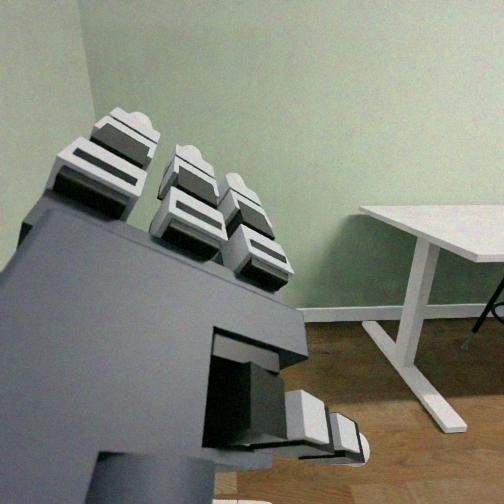

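>>> move(
  base={"rotate_rad":-1.571},
)

>>> move(
  base={"translate_m":2.0},
)

>>> move(
  base={"translate_m":0.7,"strafe_m":0.2},
  cameras=["all"],
)

Scene clock: 297.77 s.
move: done
base_odometry: x=-0.725 y=-0.800 heading=+0.900
base_tilt: forward=+0.4 right=-0.1
base_status: done
joint_positions: joint_1_rad=+0.004 joint_2_rad=-1.950 joint_3_rad=+3.138 joint_4_rad=-2.509 joint_5_rad=-0.030 joint_6_rad=-0.487 joint_7_rad=+2.534 hand_index_mcp=+1.000 hand_index_abd=+0.001 hand_index_pip=+0.577 hand_index_dip=+0.696 hand_middle_mcp=+1.000 hand_middle_abd=+0.001 hand_middle_pip=+0.577 hand_middle_dip=+0.696 hand_ring_mcp=+1.000 hand_ring_abd=+0.001 hand_ring_pip=+0.577 hand_ring_dip=+0.696 hand_thumb_cmc=+1.000 hand_thumb_axl=+0.677 hand_thumb_mcp=+0.228 hand_thumb_ipl=+0.168 hand_current_limit=+0.400 hand_speed=-0.600
joint_status: not commanded
hand_state: goal,goal,goal,goal,goal,goal,goal,goal,goal,goal,goal,goal,goal,goal,goal,goal
index_mcp_current_ma: 0
index_abd_current_ma: 0
index_pip_current_ma: 0
index_dip_current_ma: 0
middle_mcp_current_ma: 0
middle_abd_current_ma: 0
middle_pip_current_ma: 0
middle_dip_current_ma: 0
ring_mcp_current_ma: 0
ring_abd_current_ma: 0
ring_pip_current_ma: 0
ring_dip_current_ma: 0
thumb_cmc_current_ma: 0
thumb_axl_current_ma: 0
thumb_mcp_current_ma: 1
thumb_ipl_current_ma: 0
hand_goal_index_mcp: 1.000
hand_goal_index_abd: 0.000
hand_goal_index_pip: 0.576
hand_goal_index_dip: 0.696
hand_goal_middle_mcp: 1.000
hand_goal_middle_abd: 0.000
hand_goal_middle_pip: 0.576
hand_goal_middle_dip: 0.696
hand_goal_ring_mcp: 1.000
hand_goal_ring_abd: 0.000
hand_goal_ring_pip: 0.576
hand_goal_ring_dip: 0.696
hand_goal_thumb_cmc: 1.000
hand_goal_thumb_axl: 0.678
hand_goal_thumb_mcp: 0.226
hand_goal_thumb_ipl: 0.168
motor_effort: joint_1_rad=+0(1) joint_2_rad=+18(19) joint_3_rad=+0(1) joint_4_rad=+12(13) joint_5_rad=+0(1) joint_6_rad=+8(8) joint_7_rad=+2(2)
hand_pose: x=+0.1283 y=-0.0622 z=+0.9922 quat_wxyz=(-0.391, -0.442, -0.231, -0.773) (m; base frame)
hand_target: x=+0.1509 y=-0.0698 z=+0.9646 quat_wxyz=(-0.364, -0.483, -0.231, -0.762) (m; base frame)
hand_status: not commanded
pictures: none

Scene clock: 302.30 s.
move: done
base_odometry: x=+0.519 y=+0.766 heading=+0.899
base_tilt: forward=+0.4 right=-0.1
base_status: done
joint_positions: joint_1_rad=+0.004 joint_2_rad=-1.950 joint_3_rad=+3.138 joint_4_rad=-2.511 joint_5_rad=-0.030 joint_6_rad=-0.488 joint_7_rad=+2.534 hand_index_mcp=+1.000 hand_index_abd=+0.001 hand_index_pip=+0.577 hand_index_dip=+0.696 hand_middle_mcp=+1.000 hand_middle_abd=+0.001 hand_middle_pip=+0.577 hand_middle_dip=+0.696 hand_ring_mcp=+1.000 hand_ring_abd=+0.001 hand_ring_pip=+0.577 hand_ring_dip=+0.696 hand_thumb_cmc=+1.000 hand_thumb_axl=+0.677 hand_thumb_mcp=+0.228 hand_thumb_ipl=+0.168 hand_current_limit=+0.400 hand_speed=-0.600
joint_status: not commanded
hand_state: goal,goal,goal,goal,goal,goal,goal,goal,goal,goal,goal,goal,goal,goal,goal,goal
index_mcp_current_ma: 0
index_abd_current_ma: 0
index_pip_current_ma: 0
index_dip_current_ma: 0
middle_mcp_current_ma: 0
middle_abd_current_ma: 0
middle_pip_current_ma: 0
middle_dip_current_ma: 0
ring_mcp_current_ma: 0
ring_abd_current_ma: 0
ring_pip_current_ma: 0
ring_dip_current_ma: 0
thumb_cmc_current_ma: 0
thumb_axl_current_ma: 0
thumb_mcp_current_ma: 1
thumb_ipl_current_ma: 0
hand_goal_index_mcp: 1.000
hand_goal_index_abd: 0.000
hand_goal_index_pip: 0.576
hand_goal_index_dip: 0.696
hand_goal_middle_mcp: 1.000
hand_goal_middle_abd: 0.000
hand_goal_middle_pip: 0.576
hand_goal_middle_dip: 0.696
hand_goal_ring_mcp: 1.000
hand_goal_ring_abd: 0.000
hand_goal_ring_pip: 0.576
hand_goal_ring_dip: 0.696
hand_goal_thumb_cmc: 1.000
hand_goal_thumb_axl: 0.678
hand_goal_thumb_mcp: 0.226
hand_goal_thumb_ipl: 0.168
motor_effort: joint_1_rad=-1(1) joint_2_rad=+18(19) joint_3_rad=+0(1) joint_4_rad=+11(14) joint_5_rad=+0(1) joint_6_rad=+8(8) joint_7_rad=+1(2)
hand_pose: x=+0.1294 y=-0.0622 z=+0.9911 quat_wxyz=(-0.391, -0.444, -0.231, -0.773) (m; base frame)
hand_target: x=+0.1509 y=-0.0698 z=+0.9646 quat_wxyz=(-0.364, -0.483, -0.231, -0.762) (m; base frame)
hand_status: not commanded
pictures: none

Scene clock: 305.03 s.
move: done
base_odometry: x=+0.798 y=+1.439 heading=+0.899
base_tilt: forward=+0.4 right=-0.1
base_status: done
joint_positions: joint_1_rad=+0.004 joint_2_rad=-1.950 joint_3_rad=+3.138 joint_4_rad=-2.511 joint_5_rad=-0.030 joint_6_rad=-0.488 joint_7_rad=+2.534 hand_index_mcp=+1.000 hand_index_abd=+0.001 hand_index_pip=+0.577 hand_index_dip=+0.696 hand_middle_mcp=+1.000 hand_middle_abd=+0.001 hand_middle_pip=+0.577 hand_middle_dip=+0.696 hand_ring_mcp=+1.000 hand_ring_abd=+0.001 hand_ring_pip=+0.577 hand_ring_dip=+0.696 hand_thumb_cmc=+1.000 hand_thumb_axl=+0.677 hand_thumb_mcp=+0.228 hand_thumb_ipl=+0.168 hand_current_limit=+0.400 hand_speed=-0.600
joint_status: not commanded
hand_state: goal,goal,goal,goal,goal,goal,goal,goal,goal,goal,goal,goal,goal,goal,goal,goal
index_mcp_current_ma: 0
index_abd_current_ma: 0
index_pip_current_ma: 0
index_dip_current_ma: 0
middle_mcp_current_ma: 0
middle_abd_current_ma: 0
middle_pip_current_ma: 0
middle_dip_current_ma: 0
ring_mcp_current_ma: 0
ring_abd_current_ma: 0
ring_pip_current_ma: 0
ring_dip_current_ma: 0
thumb_cmc_current_ma: 0
thumb_axl_current_ma: 0
thumb_mcp_current_ma: 1
thumb_ipl_current_ma: 0
hand_goal_index_mcp: 1.000
hand_goal_index_abd: 0.000
hand_goal_index_pip: 0.576
hand_goal_index_dip: 0.696
hand_goal_middle_mcp: 1.000
hand_goal_middle_abd: 0.000
hand_goal_middle_pip: 0.576
hand_goal_middle_dip: 0.696
hand_goal_ring_mcp: 1.000
hand_goal_ring_abd: 0.000
hand_goal_ring_pip: 0.576
hand_goal_ring_dip: 0.696
hand_goal_thumb_cmc: 1.000
hand_goal_thumb_axl: 0.678
hand_goal_thumb_mcp: 0.226
hand_goal_thumb_ipl: 0.168
motor_effort: joint_1_rad=+0(1) joint_2_rad=+18(18) joint_3_rad=+0(1) joint_4_rad=+11(14) joint_5_rad=+1(1) joint_6_rad=+8(8) joint_7_rad=+0(2)
hand_pose: x=+0.1298 y=-0.0622 z=+0.9908 quat_wxyz=(-0.391, -0.444, -0.232, -0.772) (m; base frame)
hand_target: x=+0.1509 y=-0.0698 z=+0.9646 quat_wxyz=(-0.364, -0.483, -0.231, -0.762) (m; base frame)
hand_status: not commanded
pictures: base_camera, wrist_camera
camera_calibration:
wrist_camera: T_world_to_cam=[[-0.000407938, -0.999303, 0.037323, -0.063114], [-0.318277, -0.0352524, -0.947342, 0.929184], [0.947998, -0.0122655, -0.318041, 0.308765], [0, 0, 0, 1]] pos_world=[0.00300433, -0.0265268, 0.980811]

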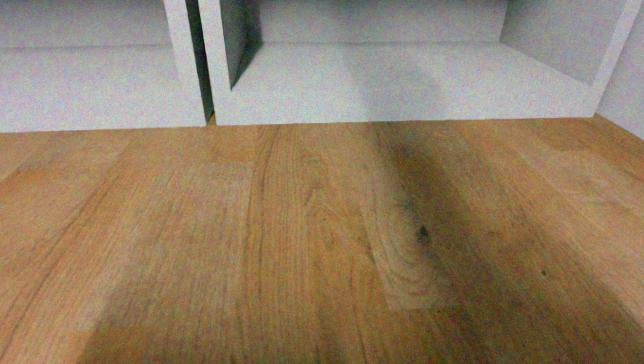

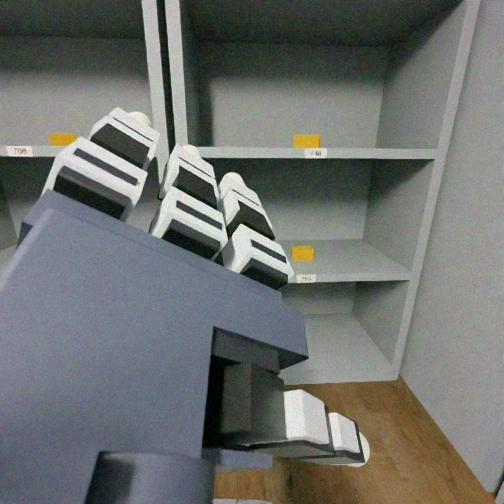

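>>> move(
  base={"rotate_rad":0.07},
  joints={"hand_thumb_cmc":0.714},
  cameras=["all"],
)

>>> zoom_image(
  camera="wrist_camera",
  region=[264, 110, 444, 290],
)

Scene clock: 317.57 s.
move: done
base_odometry: x=+0.798 y=+1.439 heading=+0.969
base_tilt: forward=+0.4 right=-0.1
base_status: done
joint_positions: joint_1_rad=+0.003 joint_2_rad=-1.950 joint_3_rad=+3.138 joint_4_rad=-2.511 joint_5_rad=-0.030 joint_6_rad=-0.488 joint_7_rad=+2.534 hand_index_mcp=+1.000 hand_index_abd=+0.001 hand_index_pip=+0.577 hand_index_dip=+0.696 hand_middle_mcp=+1.000 hand_middle_abd=+0.001 hand_middle_pip=+0.577 hand_middle_dip=+0.696 hand_ring_mcp=+1.000 hand_ring_abd=+0.001 hand_ring_pip=+0.577 hand_ring_dip=+0.696 hand_thumb_cmc=+0.729 hand_thumb_axl=+0.677 hand_thumb_mcp=+0.228 hand_thumb_ipl=+0.168 hand_current_limit=+0.400 hand_speed=-0.600
joint_status: all done
hand_state: goal,goal,goal,goal,goal,goal,goal,goal,goal,goal,goal,goal,goal,goal,goal,goal
index_mcp_current_ma: 0
index_abd_current_ma: 0
index_pip_current_ma: 0
index_dip_current_ma: 0
middle_mcp_current_ma: 0
middle_abd_current_ma: 0
middle_pip_current_ma: 0
middle_dip_current_ma: 0
ring_mcp_current_ma: 0
ring_abd_current_ma: 0
ring_pip_current_ma: 0
ring_dip_current_ma: 0
thumb_cmc_current_ma: 15
thumb_axl_current_ma: 0
thumb_mcp_current_ma: 1
thumb_ipl_current_ma: 0
hand_goal_index_mcp: 1.000
hand_goal_index_abd: 0.000
hand_goal_index_pip: 0.576
hand_goal_index_dip: 0.696
hand_goal_middle_mcp: 1.000
hand_goal_middle_abd: 0.000
hand_goal_middle_pip: 0.576
hand_goal_middle_dip: 0.696
hand_goal_ring_mcp: 1.000
hand_goal_ring_abd: 0.000
hand_goal_ring_pip: 0.576
hand_goal_ring_dip: 0.696
hand_goal_thumb_cmc: 0.714
hand_goal_thumb_axl: 0.678
hand_goal_thumb_mcp: 0.226
hand_goal_thumb_ipl: 0.168
motor_effort: joint_1_rad=+0(2) joint_2_rad=+18(18) joint_3_rad=+0(1) joint_4_rad=+12(13) joint_5_rad=+0(1) joint_6_rad=+8(8) joint_7_rad=+1(2)
hand_pose: x=+0.1299 y=-0.0621 z=+0.9908 quat_wxyz=(-0.390, -0.444, -0.232, -0.773) (m; base frame)
hand_target: x=+0.1509 y=-0.0698 z=+0.9646 quat_wxyz=(-0.364, -0.483, -0.231, -0.762) (m; base frame)
hand_status: not commanded
pictures: base_camera, wrist_camera
camera_calibration:
wrist_camera: T_world_to_cam=[[0.000983307, -0.999301, 0.0373661, -0.0633546], [-0.318232, -0.0357362, -0.947339, 0.929192], [0.948012, -0.0109596, -0.318045, 0.308709], [0, 0, 0, 1]] pos_world=[0.00310117, -0.0267212, 0.980811]

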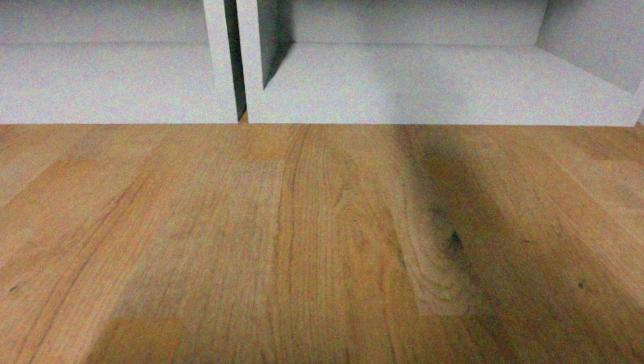

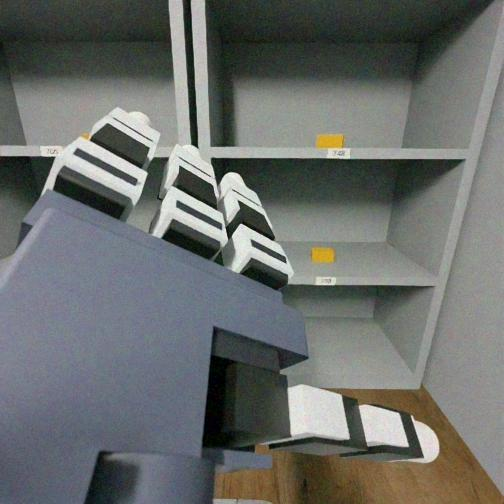

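Scaled by 2.800 from the camera's 504x504 image, which has a finer 720x720 frame.

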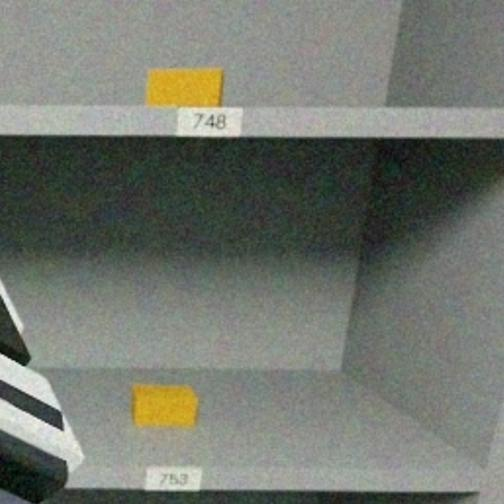

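>>> move(
  joints={"joint_1_rad":0,"joint_2_rad":-1.2,"joint_3_rad":3.142,"joint_4_rad":-2.03,"joint_5_rad":0,"joint_6_rad":-0.3,"joint_7_rad":2.463},
  base={"translate_m":0.25},
  cameras=["all"],
)

>>> zoom_image(
  camera="wrist_camera",
  region=[264, 110, 444, 290],
)

Scene clock: 343.53 s.
move: done
base_odometry: x=+0.939 y=+1.645 heading=+0.970
base_tilt: forward=+0.4 right=-0.1
base_status: done
joint_positions: joint_1_rad=+0.003 joint_2_rad=-1.220 joint_3_rad=+3.138 joint_4_rad=-2.049 joint_5_rad=-0.030 joint_6_rad=-0.385 joint_7_rad=+2.534 hand_index_mcp=+1.000 hand_index_abd=+0.001 hand_index_pip=+0.577 hand_index_dip=+0.696 hand_middle_mcp=+1.000 hand_middle_abd=+0.001 hand_middle_pip=+0.577 hand_middle_dip=+0.696 hand_ring_mcp=+1.000 hand_ring_abd=+0.001 hand_ring_pip=+0.577 hand_ring_dip=+0.696 hand_thumb_cmc=+0.728 hand_thumb_axl=+0.677 hand_thumb_mcp=+0.228 hand_thumb_ipl=+0.168 hand_current_limit=+0.400 hand_speed=-0.600
joint_status: all done
hand_state: goal,goal,goal,goal,goal,goal,goal,goal,goal,goal,goal,goal,goal,goal,goal,goal
index_mcp_current_ma: 0
index_abd_current_ma: 0
index_pip_current_ma: 0
index_dip_current_ma: 0
middle_mcp_current_ma: 0
middle_abd_current_ma: 0
middle_pip_current_ma: 0
middle_dip_current_ma: 0
ring_mcp_current_ma: 0
ring_abd_current_ma: 0
ring_pip_current_ma: 0
ring_dip_current_ma: 0
thumb_cmc_current_ma: 14
thumb_axl_current_ma: 0
thumb_mcp_current_ma: 1
thumb_ipl_current_ma: 0
hand_goal_index_mcp: 1.000
hand_goal_index_abd: 0.000
hand_goal_index_pip: 0.576
hand_goal_index_dip: 0.696
hand_goal_middle_mcp: 1.000
hand_goal_middle_abd: 0.000
hand_goal_middle_pip: 0.576
hand_goal_middle_dip: 0.696
hand_goal_ring_mcp: 1.000
hand_goal_ring_abd: 0.000
hand_goal_ring_pip: 0.576
hand_goal_ring_dip: 0.696
hand_goal_thumb_cmc: 0.714
hand_goal_thumb_axl: 0.678
hand_goal_thumb_mcp: 0.226
hand_goal_thumb_ipl: 0.168
motor_effort: joint_1_rad=+0(1) joint_2_rad=+16(20) joint_3_rad=+0(1) joint_4_rad=+16(16) joint_5_rad=+1(1) joint_6_rad=+8(9) joint_7_rad=+1(2)
hand_pose: x=+0.2194 y=-0.0625 z=+1.1961 quat_wxyz=(-0.369, -0.507, -0.262, -0.734) (m; base frame)
hand_target: x=+0.2093 y=-0.0699 z=+1.2220 quat_wxyz=(-0.364, -0.483, -0.231, -0.762) (m; base frame)
hand_status: not commanded
pictures: base_camera, wrist_camera
camera_calibration:
wrist_camera: T_world_to_cam=[[0.0068658, -0.999399, 0.033976, -0.0686577], [-0.469407, -0.0332217, -0.882357, 1.10773], [0.882955, -0.00989048, -0.469353, 0.484492], [0, 0, 0, 1]] pos_world=[0.0926626, -0.0270239, 1.20714]

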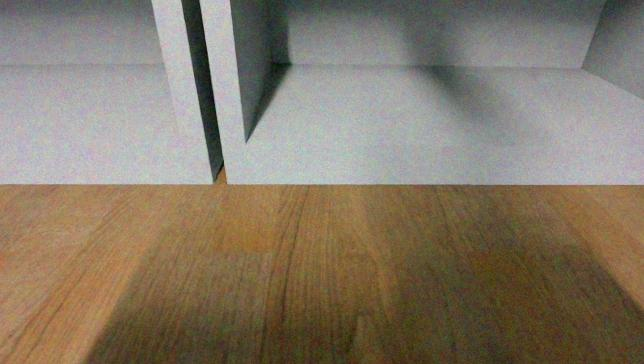

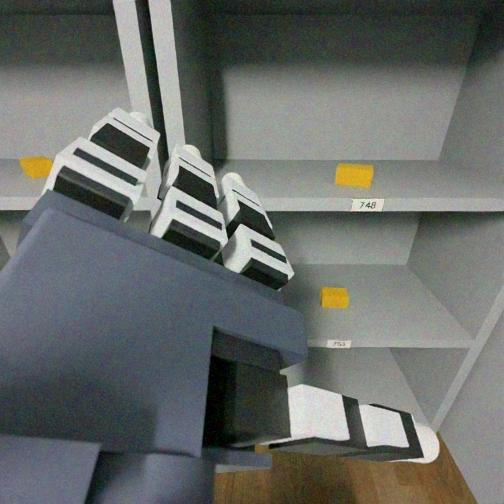

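Scaled by 2.800 from the camera's 504x504 image, which has a finer 720x720 frame.

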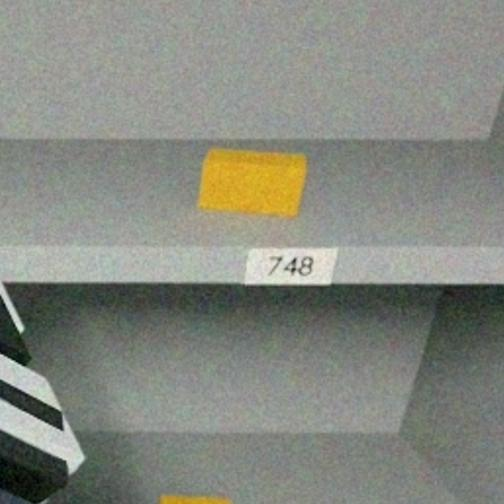

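>>> move(
  base={"translate_m":-0.245,"strafe_m":-0.067},
)

>>> move(
  base={"rotate_rad":-0.2},
  joints={"joint_1_rad":0,"joint_2_rad":0.1,"joint_3_rad":3.142,"joint_4_rad":-1.0,"joint_5_rad":0,"joint_6_rad":-0.6,"joint_7_rad":0,"hand_thumb_cmc":-0.571,"hand_index_mcp":0.137,"hand_middle_mcp":0.137,"hand_ring_mcp":0.137},
  min_time_s=4,
  cameras=["all"],
)

Scene clock: 384.20 s.
move: done
base_odometry: x=+0.856 y=+1.405 heading=+0.971
base_tilt: forward=+0.4 right=-0.1
base_status: done
joint_positions: joint_1_rad=+0.003 joint_2_rad=-1.212 joint_3_rad=+3.138 joint_4_rad=-2.043 joint_5_rad=-0.029 joint_6_rad=-0.382 joint_7_rad=+2.534 hand_index_mcp=+1.000 hand_index_abd=+0.001 hand_index_pip=+0.577 hand_index_dip=+0.696 hand_middle_mcp=+1.000 hand_middle_abd=+0.001 hand_middle_pip=+0.577 hand_middle_dip=+0.696 hand_ring_mcp=+1.000 hand_ring_abd=+0.001 hand_ring_pip=+0.577 hand_ring_dip=+0.696 hand_thumb_cmc=+0.728 hand_thumb_axl=+0.677 hand_thumb_mcp=+0.228 hand_thumb_ipl=+0.168 hand_current_limit=+0.400 hand_speed=-0.600
joint_status: not commanded
hand_state: goal,goal,goal,goal,goal,goal,goal,goal,goal,goal,goal,goal,goal,goal,goal,goal
index_mcp_current_ma: 0
index_abd_current_ma: 0
index_pip_current_ma: 0
index_dip_current_ma: 0
middle_mcp_current_ma: 0
middle_abd_current_ma: 0
middle_pip_current_ma: 0
middle_dip_current_ma: 0
ring_mcp_current_ma: 0
ring_abd_current_ma: 0
ring_pip_current_ma: 0
ring_dip_current_ma: 0
thumb_cmc_current_ma: 14
thumb_axl_current_ma: 0
thumb_mcp_current_ma: 1
thumb_ipl_current_ma: 0
hand_goal_index_mcp: 1.000
hand_goal_index_abd: 0.000
hand_goal_index_pip: 0.576
hand_goal_index_dip: 0.696
hand_goal_middle_mcp: 1.000
hand_goal_middle_abd: 0.000
hand_goal_middle_pip: 0.576
hand_goal_middle_dip: 0.696
hand_goal_ring_mcp: 1.000
hand_goal_ring_abd: 0.000
hand_goal_ring_pip: 0.576
hand_goal_ring_dip: 0.696
hand_goal_thumb_cmc: 0.714
hand_goal_thumb_axl: 0.678
hand_goal_thumb_mcp: 0.226
hand_goal_thumb_ipl: 0.168
motor_effort: joint_1_rad=-1(1) joint_2_rad=+15(18) joint_3_rad=+0(1) joint_4_rad=+15(16) joint_5_rad=+0(1) joint_6_rad=+8(9) joint_7_rad=+1(2)
hand_pose: x=+0.2213 y=-0.0626 z=+1.1988 quat_wxyz=(-0.369, -0.507, -0.262, -0.734) (m; base frame)
hand_target: x=+0.2093 y=-0.0699 z=+1.2220 quat_wxyz=(-0.364, -0.483, -0.231, -0.762) (m; base frame)
hand_status: not commanded
pictures: none

Scene clock: 388.87 s.
move: done
base_odometry: x=+0.856 y=+1.405 heading=+0.771
base_tilt: forward=+0.4 right=-0.1
base_status: done
joint_positions: joint_1_rad=+0.002 joint_2_rad=+0.094 joint_3_rad=+3.138 joint_4_rad=-1.019 joint_5_rad=-0.029 joint_6_rad=-0.531 joint_7_rad=+0.074 hand_index_mcp=+0.133 hand_index_abd=+0.001 hand_index_pip=+0.577 hand_index_dip=+0.696 hand_middle_mcp=+0.134 hand_middle_abd=+0.001 hand_middle_pip=+0.577 hand_middle_dip=+0.696 hand_ring_mcp=+0.133 hand_ring_abd=+0.001 hand_ring_pip=+0.577 hand_ring_dip=+0.696 hand_thumb_cmc=-0.567 hand_thumb_axl=+0.677 hand_thumb_mcp=+0.228 hand_thumb_ipl=+0.168 hand_current_limit=+0.400 hand_speed=-0.600
joint_status: all done
hand_state: goal,goal,goal,goal,goal,goal,goal,goal,goal,goal,goal,goal,goal,goal,goal,goal
index_mcp_current_ma: -3
index_abd_current_ma: 0
index_pip_current_ma: 0
index_dip_current_ma: 0
middle_mcp_current_ma: -3
middle_abd_current_ma: 0
middle_pip_current_ma: 0
middle_dip_current_ma: 0
ring_mcp_current_ma: -3
ring_abd_current_ma: 0
ring_pip_current_ma: 0
ring_dip_current_ma: 0
thumb_cmc_current_ma: 1
thumb_axl_current_ma: 0
thumb_mcp_current_ma: 1
thumb_ipl_current_ma: 0
hand_goal_index_mcp: 0.138
hand_goal_index_abd: 0.000
hand_goal_index_pip: 0.576
hand_goal_index_dip: 0.696
hand_goal_middle_mcp: 0.138
hand_goal_middle_abd: 0.000
hand_goal_middle_pip: 0.576
hand_goal_middle_dip: 0.696
hand_goal_ring_mcp: 0.138
hand_goal_ring_abd: 0.000
hand_goal_ring_pip: 0.576
hand_goal_ring_dip: 0.696
hand_goal_thumb_cmc: -0.570
hand_goal_thumb_axl: 0.678
hand_goal_thumb_mcp: 0.226
hand_goal_thumb_ipl: 0.168
motor_effort: joint_1_rad=+0(2) joint_2_rad=-20(22) joint_3_rad=-1(2) joint_4_rad=+18(19) joint_5_rad=+0(2) joint_6_rad=+9(10) joint_7_rad=+1(3)
hand_pose: x=+0.7346 y=+0.0248 z=+1.1316 quat_wxyz=(+0.474, -0.534, +0.502, -0.489) (m; base frame)
hand_target: x=+0.7292 y=+0.0238 z=+1.1199 quat_wxyz=(+0.467, -0.531, +0.531, -0.467) (m; base frame)
hand_status: not commanded
pictures: base_camera, wrist_camera
camera_calibration:
wrist_camera: T_world_to_cam=[[-0.0522746, 0.759162, -0.648799, 0.789666], [-0.716413, 0.424108, 0.553972, -0.159679], [0.695715, 0.493767, 0.521704, -0.996276], [0, 0, 0, 1]] pos_world=[0.620008, -0.039835, 1.12055]

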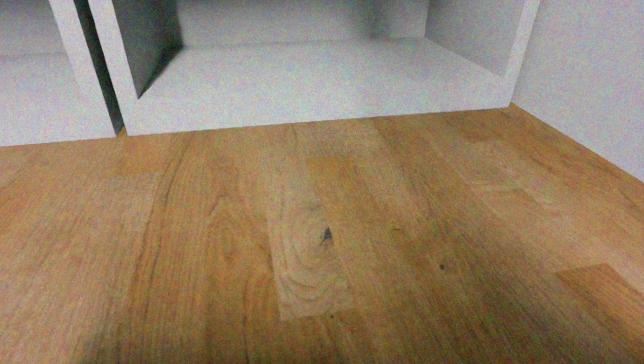

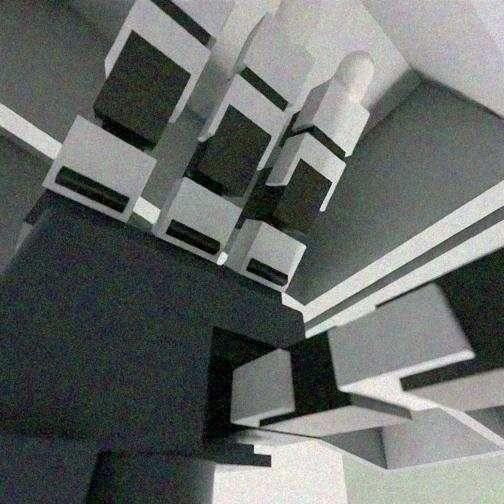

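>>> move(
  joints={"joint_2_rad":0.27,"joint_4_rad":-0.6,"joint_6_rad":-0.93,"joint_7_rad":-0.08},
  min_time_s=2,
  cameras=["wrist_camera"],
)

Scene clock: 399.83 s.
move: done
base_odometry: x=+0.856 y=+1.405 heading=+0.771
base_tilt: forward=+0.4 right=-0.1
base_status: not commanded
joint_positions: joint_1_rad=+0.002 joint_2_rad=+0.249 joint_3_rad=+3.138 joint_4_rad=-0.618 joint_5_rad=-0.029 joint_6_rad=-0.859 joint_7_rad=-0.008 hand_index_mcp=+0.133 hand_index_abd=+0.001 hand_index_pip=+0.577 hand_index_dip=+0.696 hand_middle_mcp=+0.134 hand_middle_abd=+0.001 hand_middle_pip=+0.577 hand_middle_dip=+0.696 hand_ring_mcp=+0.133 hand_ring_abd=+0.001 hand_ring_pip=+0.577 hand_ring_dip=+0.696 hand_thumb_cmc=-0.568 hand_thumb_axl=+0.677 hand_thumb_mcp=+0.228 hand_thumb_ipl=+0.168 hand_current_limit=+0.400 hand_speed=-0.600
joint_status: all done
hand_state: goal,goal,goal,goal,goal,goal,goal,goal,goal,goal,goal,goal,goal,goal,goal,goal
index_mcp_current_ma: -3
index_abd_current_ma: 0
index_pip_current_ma: 0
index_dip_current_ma: 0
middle_mcp_current_ma: -3
middle_abd_current_ma: 0
middle_pip_current_ma: 0
middle_dip_current_ma: 0
ring_mcp_current_ma: -3
ring_abd_current_ma: 0
ring_pip_current_ma: 0
ring_dip_current_ma: 0
thumb_cmc_current_ma: 1
thumb_axl_current_ma: 0
thumb_mcp_current_ma: 1
thumb_ipl_current_ma: 0
hand_goal_index_mcp: 0.138
hand_goal_index_abd: 0.000
hand_goal_index_pip: 0.576
hand_goal_index_dip: 0.696
hand_goal_middle_mcp: 0.138
hand_goal_middle_abd: 0.000
hand_goal_middle_pip: 0.576
hand_goal_middle_dip: 0.696
hand_goal_ring_mcp: 0.138
hand_goal_ring_abd: 0.000
hand_goal_ring_pip: 0.576
hand_goal_ring_dip: 0.696
hand_goal_thumb_cmc: -0.570
hand_goal_thumb_axl: 0.678
hand_goal_thumb_mcp: 0.226
hand_goal_thumb_ipl: 0.168
motor_effort: joint_1_rad=+0(1) joint_2_rad=-22(23) joint_3_rad=+0(1) joint_4_rad=+15(19) joint_5_rad=+0(1) joint_6_rad=+8(9) joint_7_rad=+1(2)
hand_pose: x=+0.7467 y=+0.0331 z=+1.1630 quat_wxyz=(+0.472, -0.535, +0.539, -0.447) (m; base frame)
hand_target: x=+0.7463 y=+0.0306 z=+1.1408 quat_wxyz=(+0.457, -0.531, +0.576, -0.422) (m; base frame)
hand_status: not commanded
pictures: wrist_camera
camera_calibration:
wrist_camera: T_world_to_cam=[[-0.102582, 0.806127, -0.582783, 0.763603], [-0.666058, 0.379482, 0.642153, -0.310536], [0.738812, 0.454041, 0.497999, -1.02846], [0, 0, 0, 1]] pos_world=[0.631334, -0.0307567, 1.1566]

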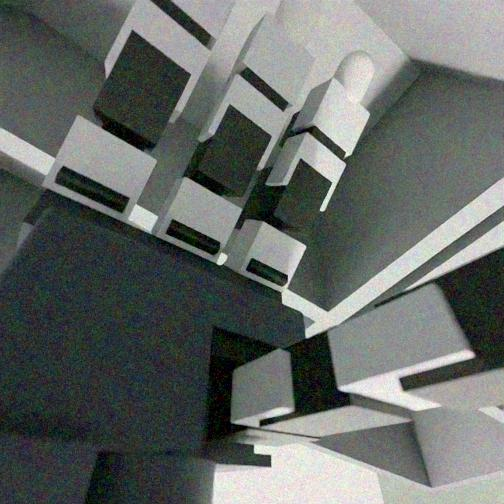

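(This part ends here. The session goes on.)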